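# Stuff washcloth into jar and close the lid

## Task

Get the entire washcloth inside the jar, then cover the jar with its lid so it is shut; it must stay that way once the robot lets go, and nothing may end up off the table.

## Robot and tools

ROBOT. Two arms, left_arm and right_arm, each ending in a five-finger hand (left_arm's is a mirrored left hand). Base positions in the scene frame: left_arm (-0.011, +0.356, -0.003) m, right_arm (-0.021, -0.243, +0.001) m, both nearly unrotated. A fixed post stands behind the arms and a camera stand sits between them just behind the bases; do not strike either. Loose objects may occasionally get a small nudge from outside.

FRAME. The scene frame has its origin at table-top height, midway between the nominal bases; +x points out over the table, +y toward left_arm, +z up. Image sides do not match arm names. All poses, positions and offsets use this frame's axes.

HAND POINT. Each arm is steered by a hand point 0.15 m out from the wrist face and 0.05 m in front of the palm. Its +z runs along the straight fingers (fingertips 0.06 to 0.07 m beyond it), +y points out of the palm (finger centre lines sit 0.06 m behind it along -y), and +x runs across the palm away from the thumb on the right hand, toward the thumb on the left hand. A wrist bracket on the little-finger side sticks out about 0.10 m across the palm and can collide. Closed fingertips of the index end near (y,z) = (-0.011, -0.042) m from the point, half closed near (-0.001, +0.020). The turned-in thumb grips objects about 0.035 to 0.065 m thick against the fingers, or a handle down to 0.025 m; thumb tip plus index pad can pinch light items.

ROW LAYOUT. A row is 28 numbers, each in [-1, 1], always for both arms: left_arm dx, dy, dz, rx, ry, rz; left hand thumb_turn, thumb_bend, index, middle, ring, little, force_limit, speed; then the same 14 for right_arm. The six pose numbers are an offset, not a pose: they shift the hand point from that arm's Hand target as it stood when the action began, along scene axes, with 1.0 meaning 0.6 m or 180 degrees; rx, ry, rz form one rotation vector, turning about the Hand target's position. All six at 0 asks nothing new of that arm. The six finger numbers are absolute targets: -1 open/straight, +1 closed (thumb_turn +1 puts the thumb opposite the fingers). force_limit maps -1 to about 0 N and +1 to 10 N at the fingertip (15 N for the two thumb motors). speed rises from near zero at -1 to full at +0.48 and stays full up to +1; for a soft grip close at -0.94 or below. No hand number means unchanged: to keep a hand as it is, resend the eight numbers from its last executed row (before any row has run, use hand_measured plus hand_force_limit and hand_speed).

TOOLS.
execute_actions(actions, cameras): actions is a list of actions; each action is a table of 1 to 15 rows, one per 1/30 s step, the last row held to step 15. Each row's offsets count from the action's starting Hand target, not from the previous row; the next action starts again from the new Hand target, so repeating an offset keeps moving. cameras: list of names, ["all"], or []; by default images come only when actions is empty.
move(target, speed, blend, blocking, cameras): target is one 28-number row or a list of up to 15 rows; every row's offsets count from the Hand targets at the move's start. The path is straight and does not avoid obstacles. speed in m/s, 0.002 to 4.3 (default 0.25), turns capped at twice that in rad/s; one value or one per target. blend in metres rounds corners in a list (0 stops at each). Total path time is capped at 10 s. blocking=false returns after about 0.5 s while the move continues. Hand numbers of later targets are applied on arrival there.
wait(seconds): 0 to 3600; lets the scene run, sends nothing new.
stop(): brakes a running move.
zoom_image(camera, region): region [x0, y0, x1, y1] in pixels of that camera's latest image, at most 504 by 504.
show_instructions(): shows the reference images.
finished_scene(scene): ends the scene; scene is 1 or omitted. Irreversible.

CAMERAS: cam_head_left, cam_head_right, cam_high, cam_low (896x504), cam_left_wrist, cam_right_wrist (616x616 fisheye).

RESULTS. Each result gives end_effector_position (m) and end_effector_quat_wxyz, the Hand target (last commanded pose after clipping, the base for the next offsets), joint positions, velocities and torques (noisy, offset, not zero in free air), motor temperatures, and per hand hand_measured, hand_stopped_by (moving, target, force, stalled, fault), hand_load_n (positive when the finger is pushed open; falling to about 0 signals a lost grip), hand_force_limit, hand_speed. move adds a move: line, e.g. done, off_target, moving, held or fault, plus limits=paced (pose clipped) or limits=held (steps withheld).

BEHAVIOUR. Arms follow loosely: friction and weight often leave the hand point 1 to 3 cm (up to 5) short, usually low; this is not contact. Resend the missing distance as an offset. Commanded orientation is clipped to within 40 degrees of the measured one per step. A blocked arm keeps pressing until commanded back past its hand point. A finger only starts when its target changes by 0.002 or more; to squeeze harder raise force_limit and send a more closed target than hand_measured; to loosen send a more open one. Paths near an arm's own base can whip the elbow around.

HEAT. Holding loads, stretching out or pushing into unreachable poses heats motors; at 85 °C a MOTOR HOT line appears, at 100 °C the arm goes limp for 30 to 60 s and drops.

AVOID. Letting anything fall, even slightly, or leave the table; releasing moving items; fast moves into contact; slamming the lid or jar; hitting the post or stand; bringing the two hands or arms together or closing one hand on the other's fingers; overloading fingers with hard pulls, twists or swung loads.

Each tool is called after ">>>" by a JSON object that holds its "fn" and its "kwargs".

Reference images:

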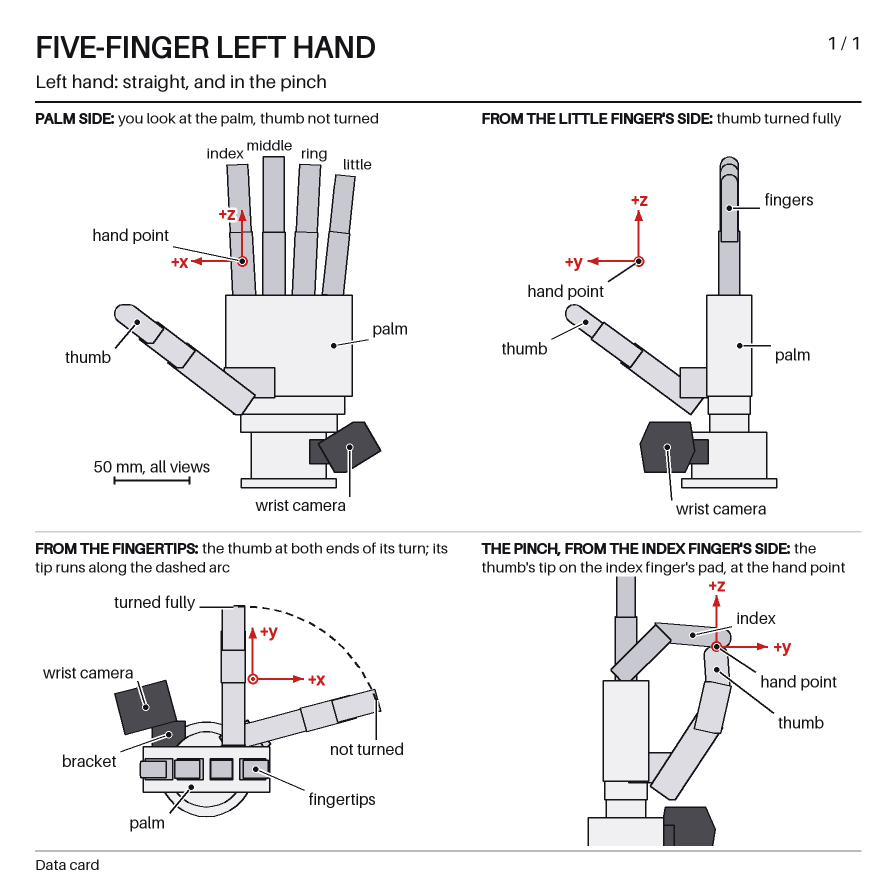

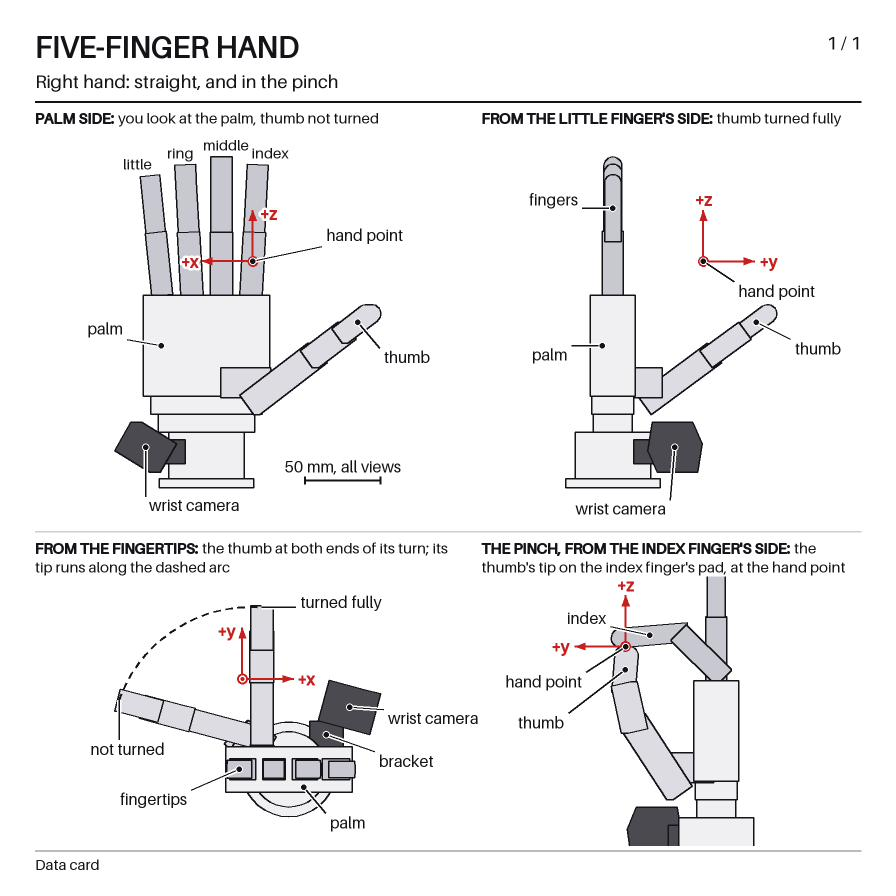

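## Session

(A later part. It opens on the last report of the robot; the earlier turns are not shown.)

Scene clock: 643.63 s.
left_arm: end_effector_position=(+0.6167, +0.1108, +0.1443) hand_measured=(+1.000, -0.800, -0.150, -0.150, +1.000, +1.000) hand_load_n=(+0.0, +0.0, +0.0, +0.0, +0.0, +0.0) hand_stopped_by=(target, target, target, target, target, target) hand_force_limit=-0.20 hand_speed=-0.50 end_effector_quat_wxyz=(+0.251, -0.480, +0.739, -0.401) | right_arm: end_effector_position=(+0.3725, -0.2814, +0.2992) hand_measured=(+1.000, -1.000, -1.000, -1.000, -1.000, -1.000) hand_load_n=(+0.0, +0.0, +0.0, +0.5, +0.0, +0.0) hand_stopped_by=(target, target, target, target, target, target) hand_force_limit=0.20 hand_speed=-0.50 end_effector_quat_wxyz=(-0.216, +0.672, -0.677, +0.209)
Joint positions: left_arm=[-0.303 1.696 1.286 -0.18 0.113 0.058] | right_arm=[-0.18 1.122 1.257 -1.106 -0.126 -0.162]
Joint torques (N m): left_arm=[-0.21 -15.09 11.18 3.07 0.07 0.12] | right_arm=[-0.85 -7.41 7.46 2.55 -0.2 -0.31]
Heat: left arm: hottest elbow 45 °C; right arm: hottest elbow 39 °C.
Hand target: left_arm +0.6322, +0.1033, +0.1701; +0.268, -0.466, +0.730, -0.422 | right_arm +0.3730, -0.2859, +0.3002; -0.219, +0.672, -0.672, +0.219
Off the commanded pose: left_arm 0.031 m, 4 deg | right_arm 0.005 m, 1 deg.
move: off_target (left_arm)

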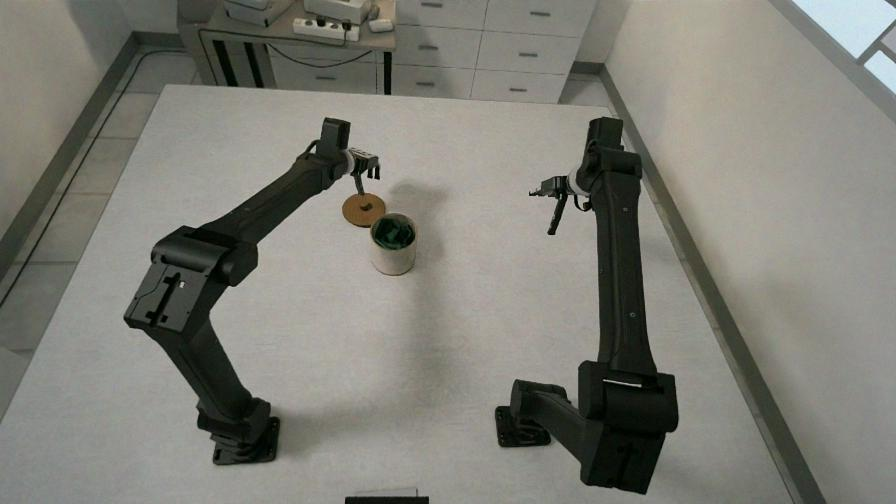

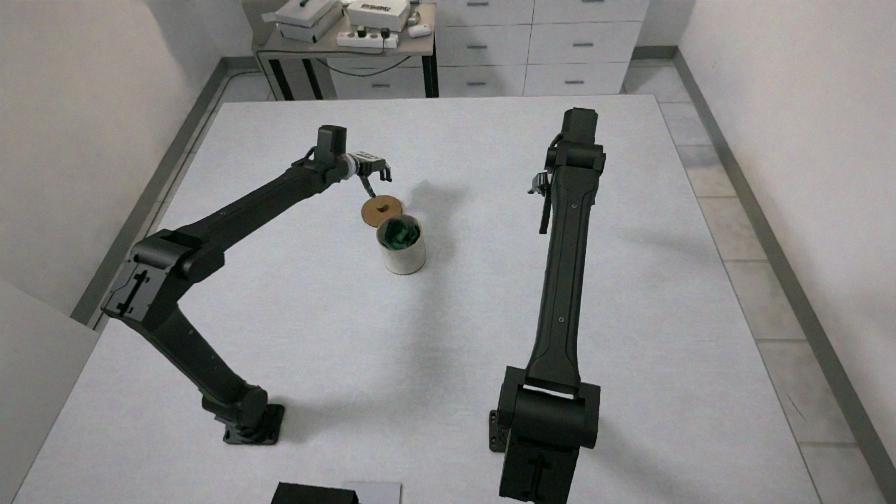

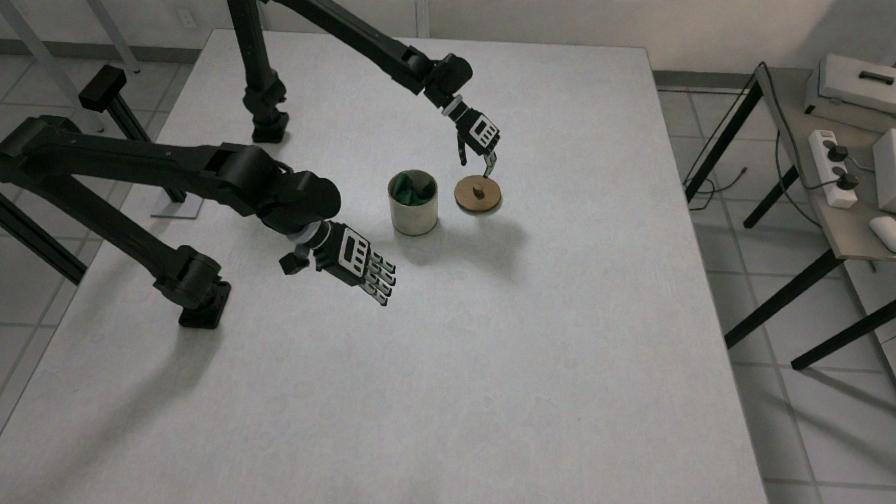

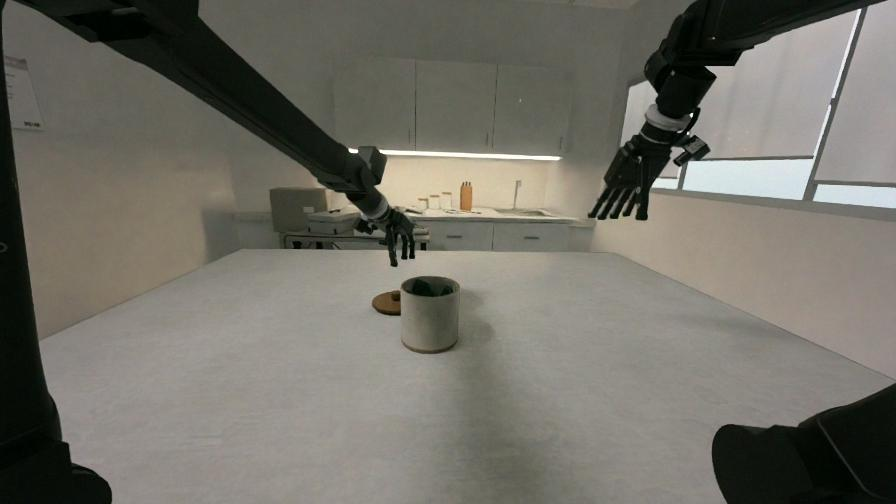

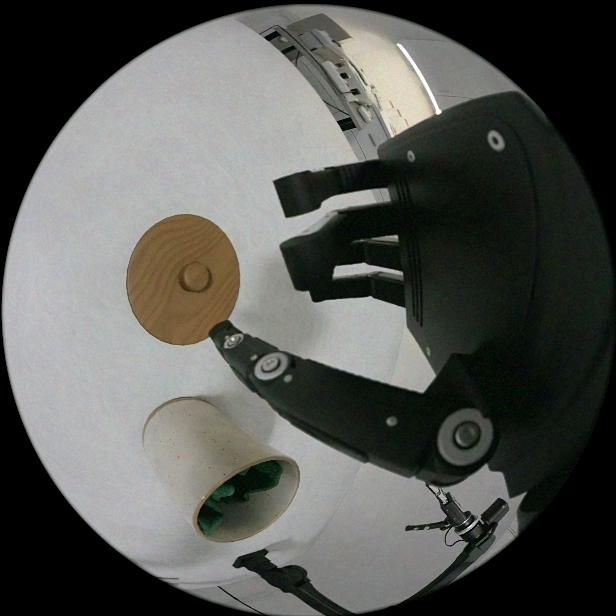

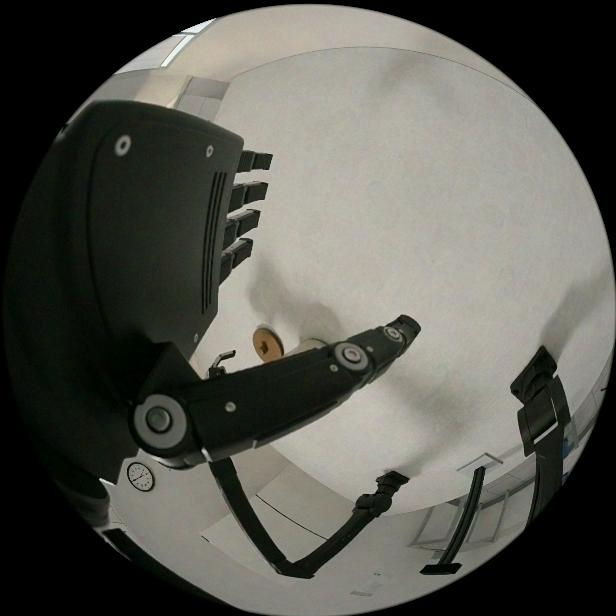

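>>> {"fn": "move", "kwargs": {"target": [[-0.003,0.048,-0.10,0,0,0,1,-0.8,-0.15,-0.15,1,1,-0.2,-0.5, 0,0,0,0,0,0,1,-1,-1,-1,-1,-1,0.2,-0.5]], "cameras": ["cam_head_left","cam_head_right","cam_high","cam_low","cam_left_wrist"], "speed": 0.1}}

>>> {"fn": "zoom_image", "kwargs": {"camera": "cam_head_left", "region": [310, 140, 430, 260]}}

>>> {"fn": "zoom_image", "kwargs": {"camera": "cam_high", "region": [420, 110, 540, 230]}}

>>> {"fn": "zoom_image", "kwargs": {"camera": "cam_low", "region": [340, 210, 460, 330]}}

>>> {"fn": "zoom_image", "kwargs": {"camera": "cam_head_right", "region": [320, 140, 440, 260]}}

Scene clock: 669.40 s.
left_arm: end_effector_position=(+0.6232, +0.1288, +0.1046) hand_measured=(+1.000, -0.800, -0.150, -0.150, +1.000, +1.000) hand_load_n=(+0.0, +0.0, +0.0, +0.0, +0.0, +0.0) hand_stopped_by=(target, target, target, target, target, target) hand_force_limit=-0.20 hand_speed=-0.50 end_effector_quat_wxyz=(+0.258, -0.472, +0.734, -0.415) | right_arm: end_effector_position=(+0.3725, -0.2814, +0.2992) hand_measured=(+1.000, -1.000, -1.000, -1.000, -1.000, -1.000) hand_load_n=(+0.0, +0.0, +0.0, +0.0, +0.0, +0.0) hand_stopped_by=(target, target, target, target, target, target) hand_force_limit=0.20 hand_speed=-0.50 end_effector_quat_wxyz=(-0.216, +0.672, -0.677, +0.209)
Joint positions: left_arm=[-0.265 1.74 1.209 -0.026 0.155 0.081] | right_arm=[-0.18 1.122 1.257 -1.106 -0.126 -0.162]
Joint torques (N m): left_arm=[0.21 -15.27 8.65 2.99 0.08 0.08] | right_arm=[-0.91 -7.41 7.45 2.55 -0.2 -0.31]
Heat: left arm: hottest elbow 46 °C; right arm: hottest elbow 39 °C.
Hand target: left_arm +0.6304, +0.1321, +0.1103; +0.268, -0.466, +0.730, -0.422 | right_arm +0.3730, -0.2859, +0.3002; -0.219, +0.672, -0.672, +0.219
Off the commanded pose: left_arm 0.010 m, 2 deg | right_arm 0.005 m, 1 deg.
move: done

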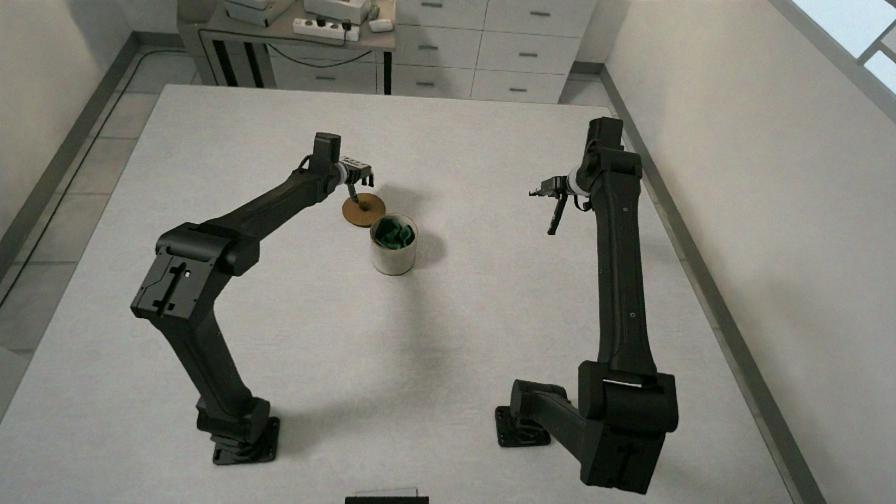

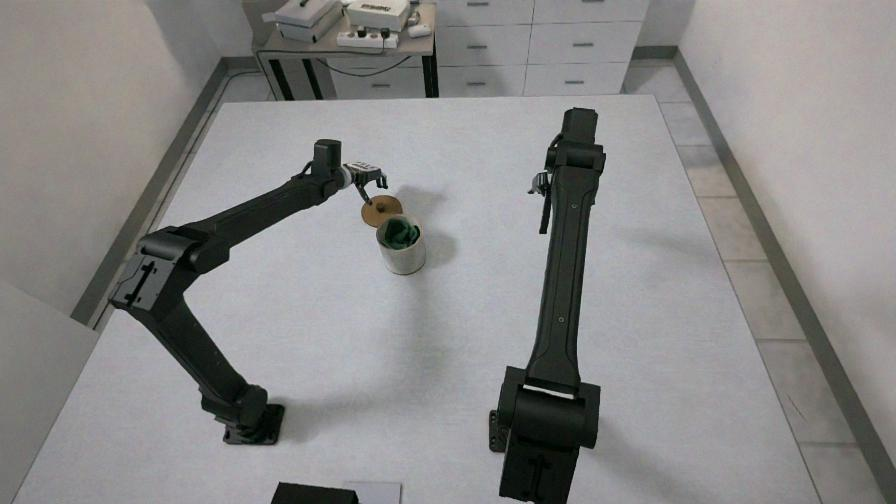

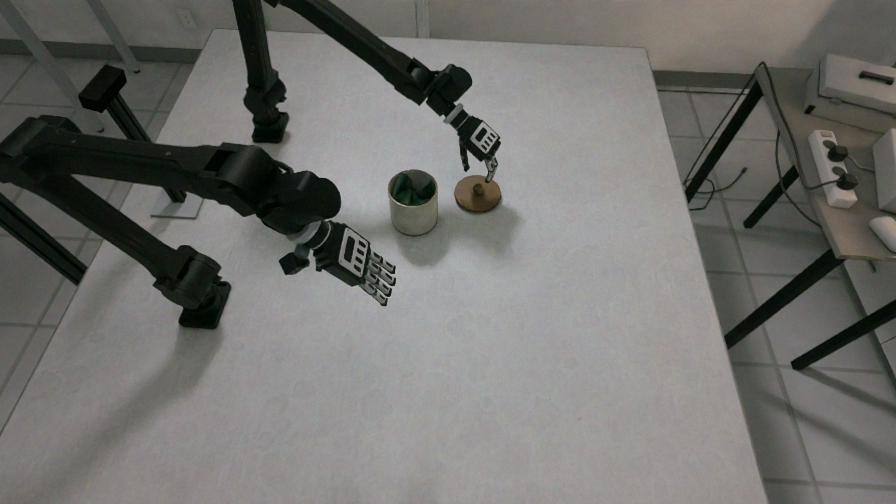

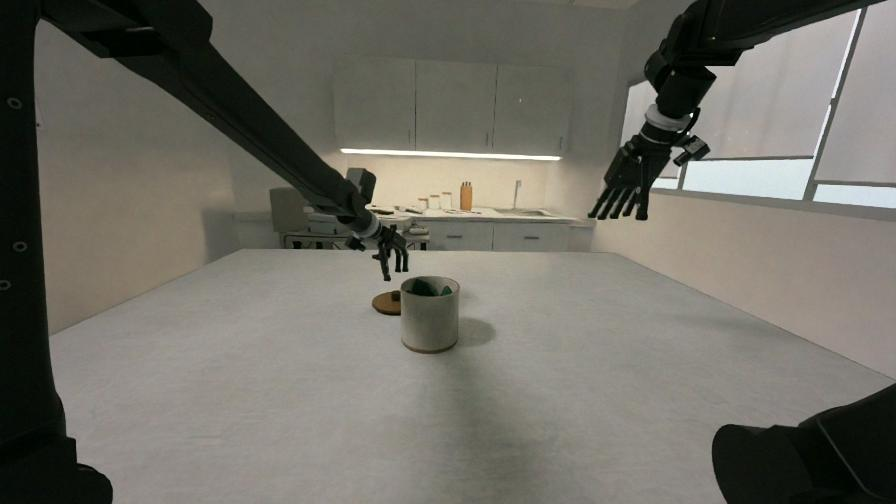

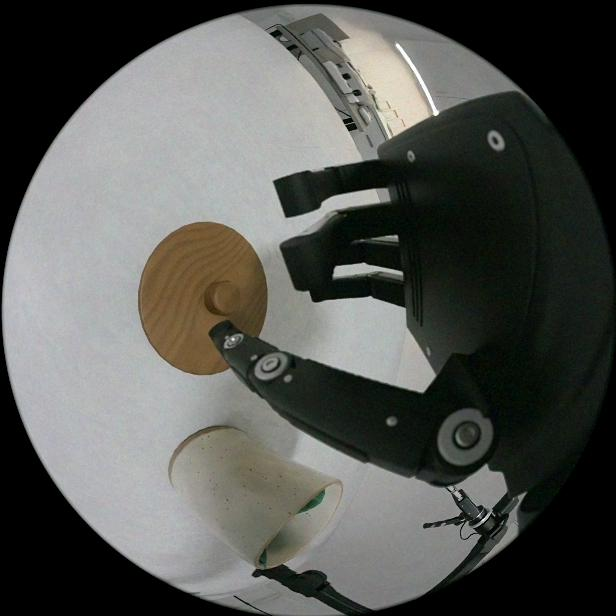

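Scaled by 4.200 from the camera's image (finer frame: 1280x720).

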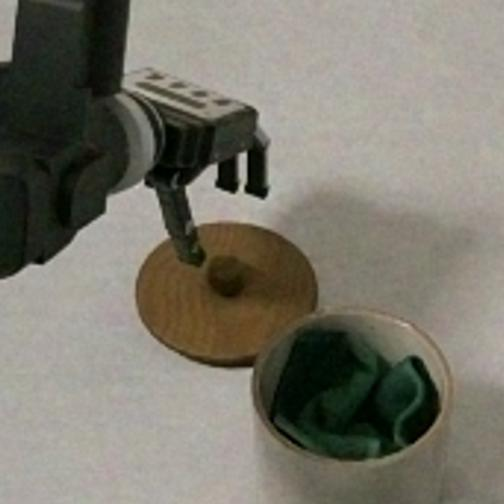

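Scaled by 4.200 from the camera's image (finer frame: 1280x720).

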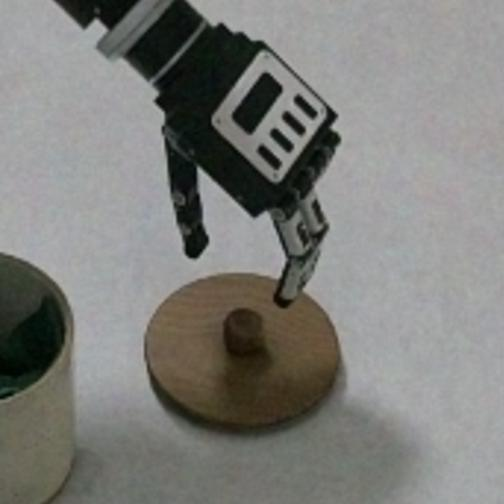

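Scaled by 4.200 from the camera's image (finer frame: 1280x720).

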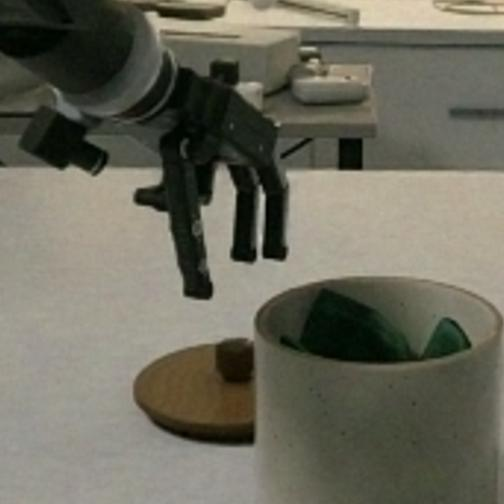

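Scaled by 4.200 from the camera's image (finer frame: 1280x720).

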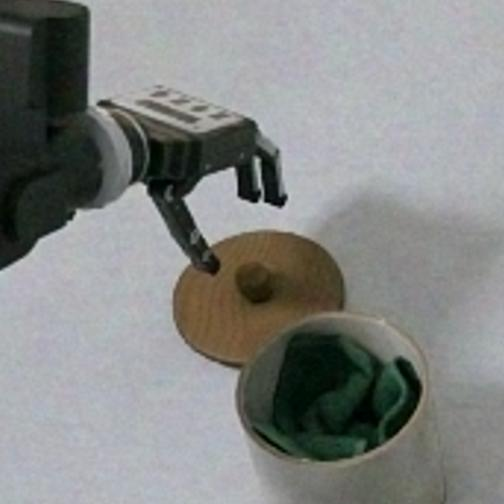

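>>> {"fn": "move", "kwargs": {"target": [[0,0,-0.113,0,0,0,1,-0.8,-0.15,-0.15,1,1,-0.2,-0.5, 0,0,0,0,0,0,1,-1,-1,-1,-1,-1,0.2,-0.5]], "cameras": ["cam_head_left","cam_head_right","cam_high","cam_low","cam_left_wrist"], "speed": 0.06}}

>>> {"fn": "zoom_image", "kwargs": {"camera": "cam_head_left", "region": [310, 140, 430, 260]}}

>>> {"fn": "zoom_image", "kwargs": {"camera": "cam_high", "region": [420, 110, 540, 230]}}

>>> {"fn": "zoom_image", "kwargs": {"camera": "cam_low", "region": [340, 210, 460, 330]}}

>>> {"fn": "zoom_image", "kwargs": {"camera": "cam_left_wrist", "region": [120, 180, 400, 420]}}

Scene clock: 691.17 s.
left_arm: end_effector_position=(+0.6243, +0.1286, +0.0403) hand_measured=(+1.000, -0.800, -0.150, -0.150, +1.000, +1.000) hand_load_n=(+0.0, +0.0, +0.0, +0.0, +0.0, +0.0) hand_stopped_by=(target, target, target, target, target, target) hand_force_limit=-0.20 hand_speed=-0.50 end_effector_quat_wxyz=(+0.260, -0.471, +0.733, -0.417) | right_arm: end_effector_position=(+0.3725, -0.2814, +0.2992) hand_measured=(+1.000, -1.000, -1.000, -1.000, -1.000, -1.000) hand_load_n=(+0.0, +0.0, +0.0, +0.0, +0.0, +0.0) hand_stopped_by=(target, target, target, target, target, target) hand_force_limit=0.20 hand_speed=-0.50 end_effector_quat_wxyz=(-0.216, +0.672, -0.677, +0.209)
Joint positions: left_arm=[-0.265 1.84 1.147 0.141 0.155 0.081] | right_arm=[-0.18 1.122 1.257 -1.106 -0.126 -0.162]
Joint torques (N m): left_arm=[1.14 -15.62 7.54 2.61 0.15 0.11] | right_arm=[-0.91 -7.41 7.45 2.52 -0.21 -0.31]
Heat: left arm: hottest elbow 45 °C; right arm: hottest elbow 39 °C.
Hand target: left_arm +0.6303, +0.1322, +0.0424; +0.268, -0.466, +0.730, -0.422 | right_arm +0.3730, -0.2859, +0.3002; -0.219, +0.672, -0.672, +0.219
Off the commanded pose: left_arm 0.007 m, 1 deg | right_arm 0.005 m, 1 deg.
move: done

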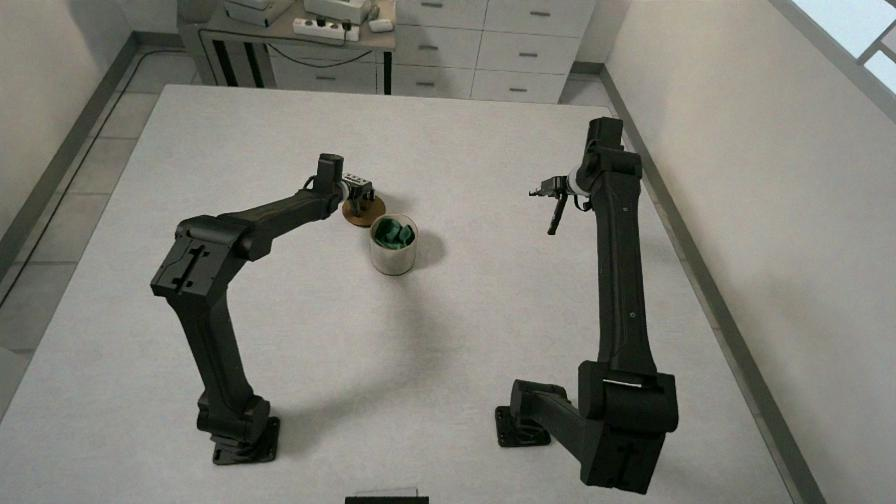

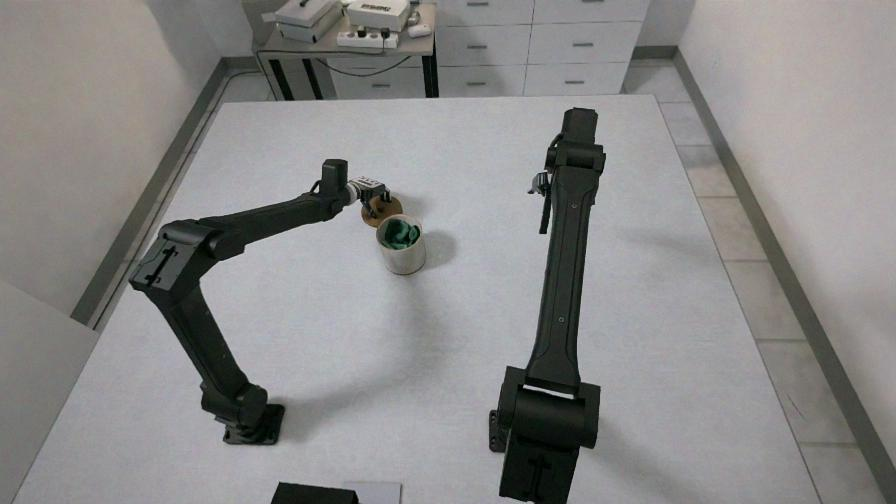

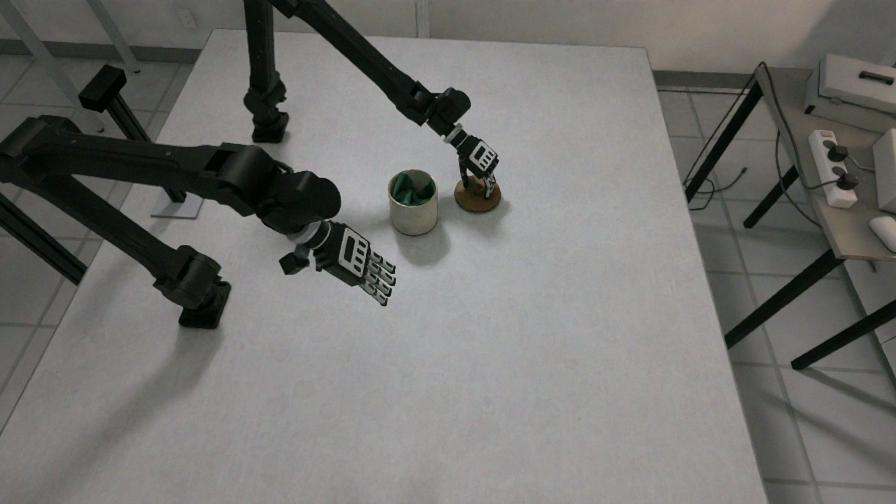

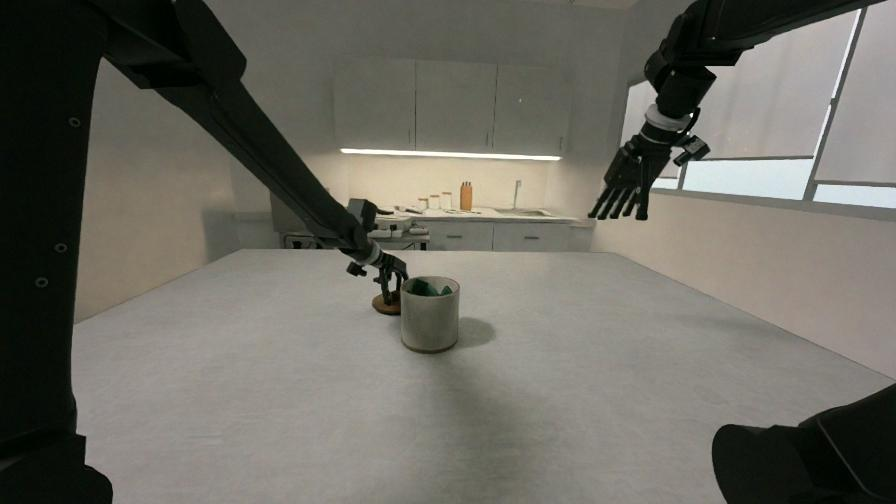

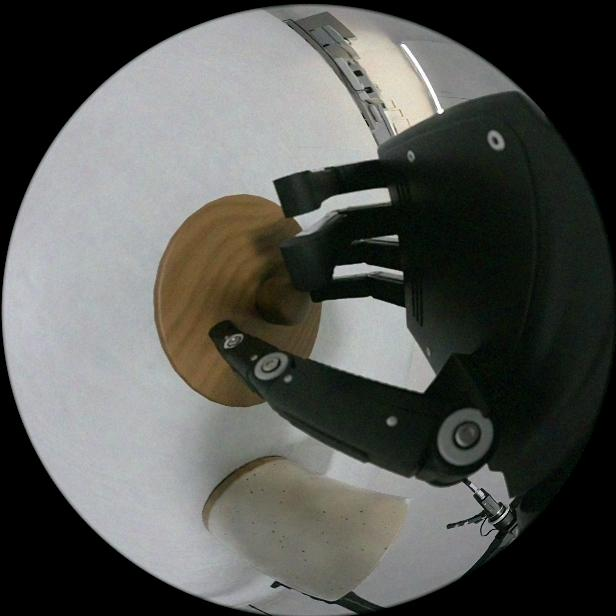

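Scaled by 4.200 from the camera's image (finer frame: 1280x720).

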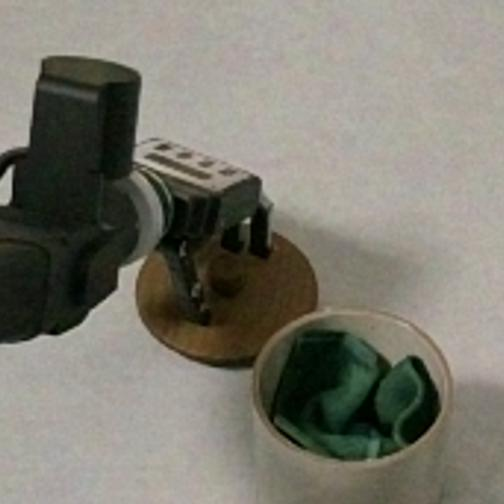

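Scaled by 4.200 from the camera's image (finer frame: 1280x720).

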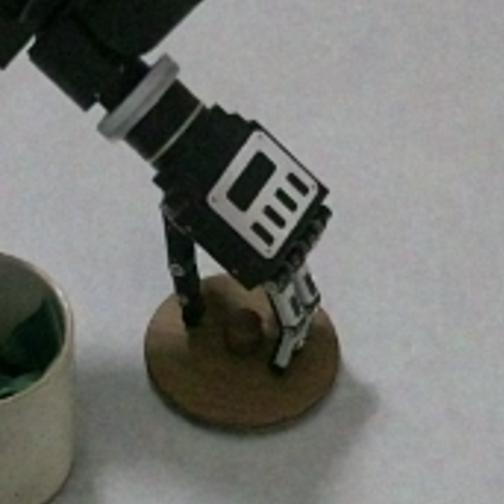

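Scaled by 4.200 from the camera's image (finer frame: 1280x720).

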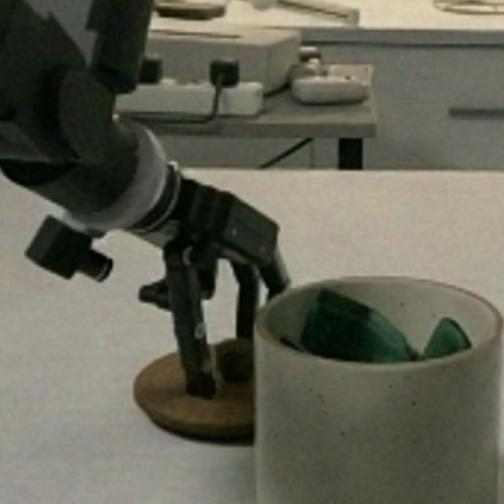

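Scaled by 1.800 from the camera's image (finer frame: 880x880).

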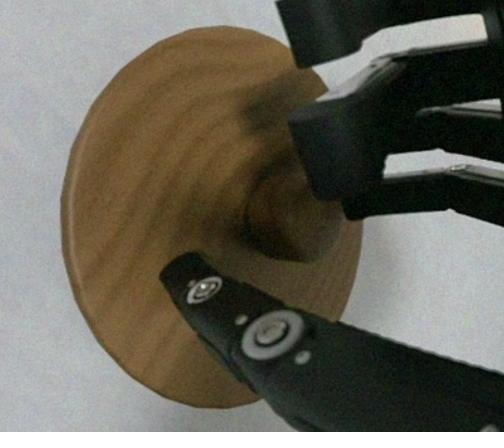

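>>> {"fn": "move", "kwargs": {"target": [[0,0,0,0,0,0,1,-0.5,-0.12,-0.12,1,1,-0.3,-0.8, 0,0,0,0,0,0,1,-1,-1,-1,-1,-1,0.2,-0.5],[0.003,0.002,-0.012,0,0,0,1,-0.5,-0.12,-0.12,1,1,-0.3,-0.8, 0,0,0,0,0,0,1,-1,-1,-1,-1,-1,0.2,-0.5]], "cameras": ["cam_head_left","cam_head_right","cam_high","cam_low","cam_left_wrist"], "speed": 0.04}}

>>> {"fn": "zoom_image", "kwargs": {"camera": "cam_head_left", "region": [310, 140, 430, 260]}}

>>> {"fn": "zoom_image", "kwargs": {"camera": "cam_high", "region": [420, 110, 540, 230]}}

>>> {"fn": "zoom_image", "kwargs": {"camera": "cam_left_wrist", "region": [120, 180, 400, 420]}}

Scene clock: 707.50 s.
left_arm: end_effector_position=(+0.6264, +0.1275, +0.0365) hand_measured=(+1.000, -0.500, -0.120, -0.120, +1.000, +1.000) hand_load_n=(+0.0, +0.0, +0.0, +0.0, +0.0, +0.0) hand_stopped_by=(target, target, target, target, target, target) hand_force_limit=-0.30 hand_speed=-0.80 end_effector_quat_wxyz=(+0.261, -0.468, +0.733, -0.419) | right_arm: end_effector_position=(+0.3725, -0.2814, +0.2992) hand_measured=(+1.000, -1.000, -1.000, -1.000, -1.000, -1.000) hand_load_n=(+0.0, +0.0, +0.0, +0.0, -0.5, +0.0) hand_stopped_by=(target, target, target, target, target, target) hand_force_limit=0.20 hand_speed=-0.50 end_effector_quat_wxyz=(-0.216, +0.672, -0.677, +0.209)
Joint positions: left_arm=[-0.265 1.851 1.147 0.159 0.157 0.082] | right_arm=[-0.18 1.122 1.257 -1.106 -0.126 -0.162]
Joint torques (N m): left_arm=[1.44 -14.74 7.58 2.82 0.1 0.15] | right_arm=[-0.97 -7.41 7.46 2.54 -0.2 -0.3]
Heat: left arm: hottest elbow 44 °C; right arm: hottest elbow 39 °C.
Hand target: left_arm +0.6321, +0.1334, +0.0351; +0.268, -0.466, +0.730, -0.422 | right_arm +0.3730, -0.2859, +0.3002; -0.219, +0.672, -0.672, +0.219
Off the commanded pose: left_arm 0.008 m, 1 deg | right_arm 0.005 m, 1 deg.
move: done

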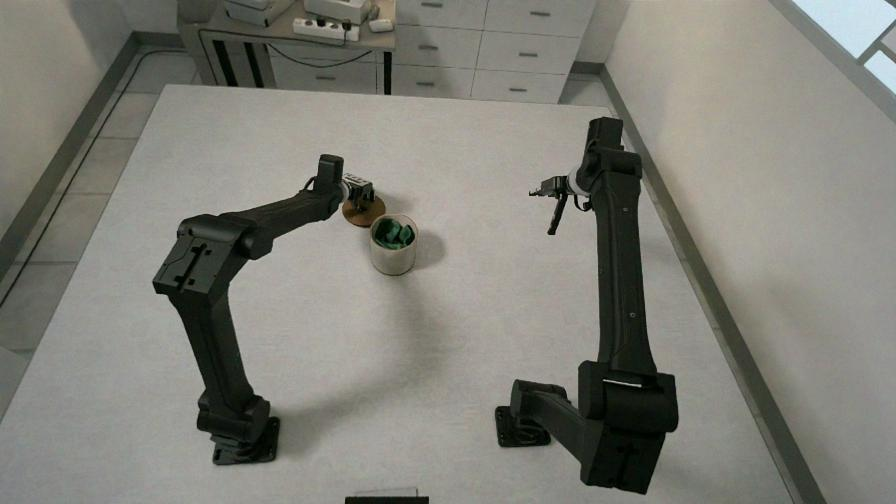

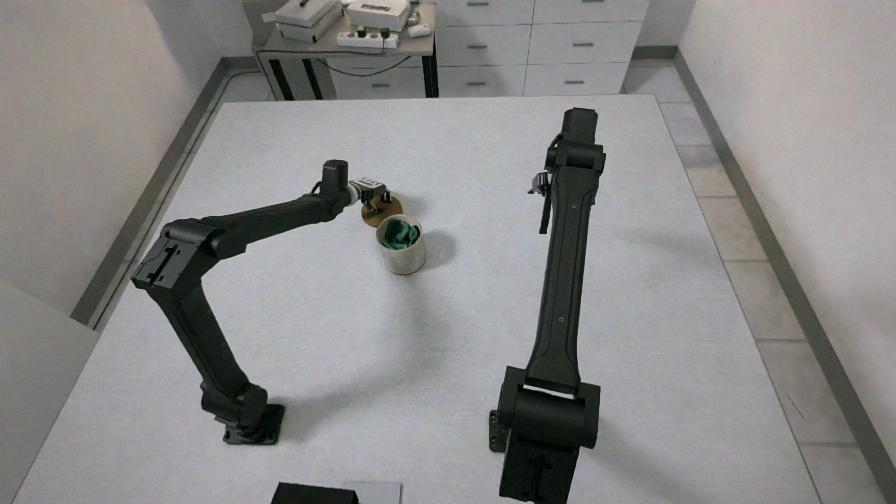

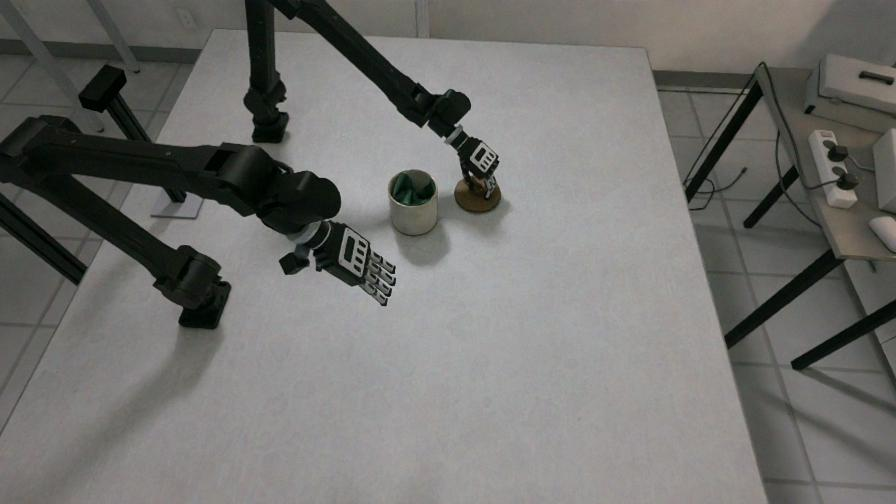

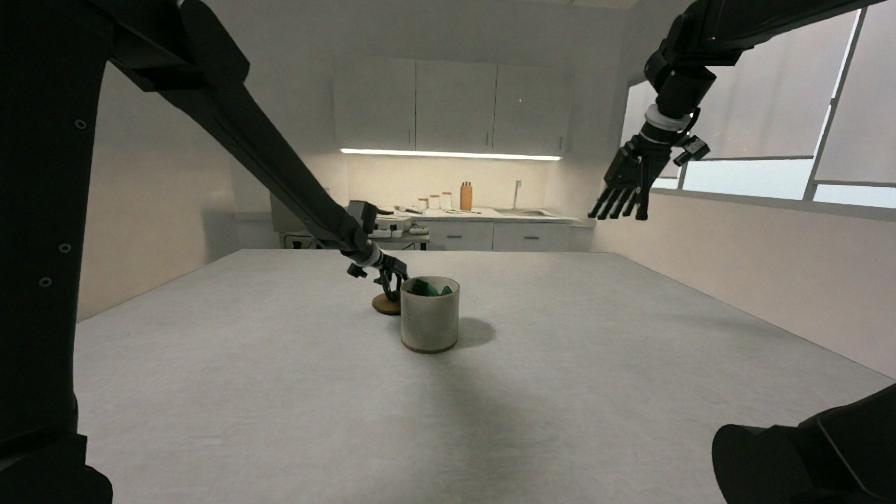

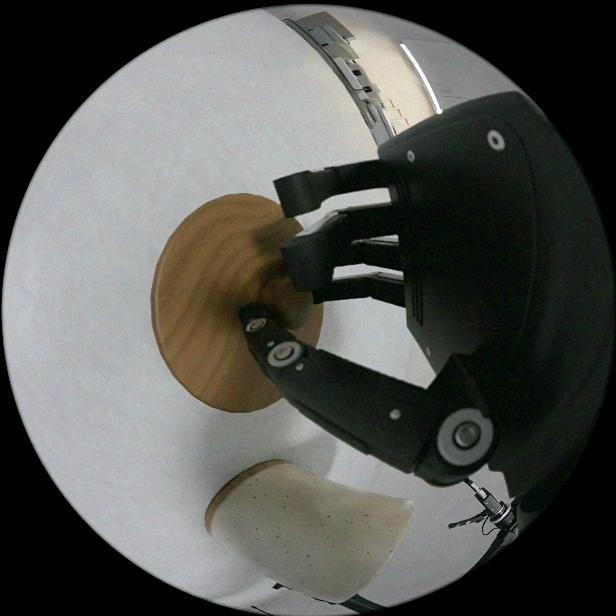

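Scaled by 4.200 from the camera's image (finer frame: 1280x720).

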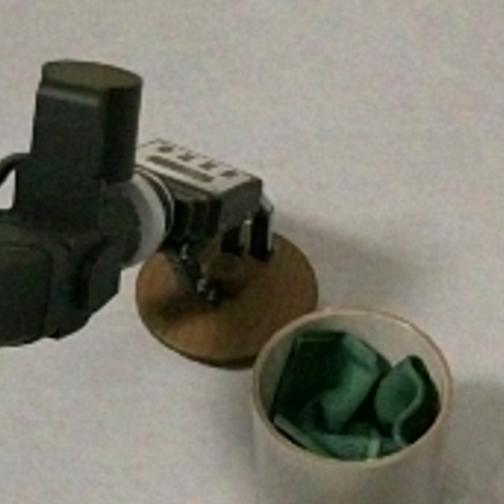

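Scaled by 4.200 from the camera's image (finer frame: 1280x720).

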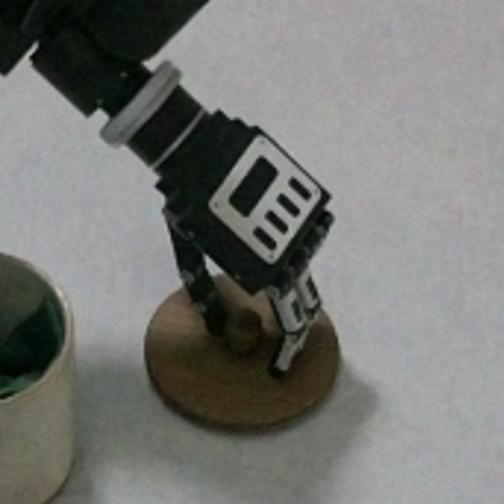

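Scaled by 1.800 from the camera's image (finer frame: 880x880).

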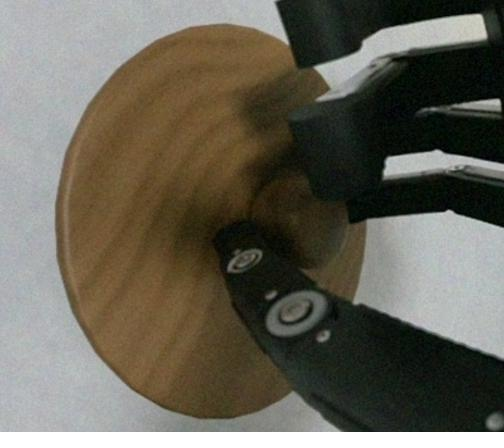

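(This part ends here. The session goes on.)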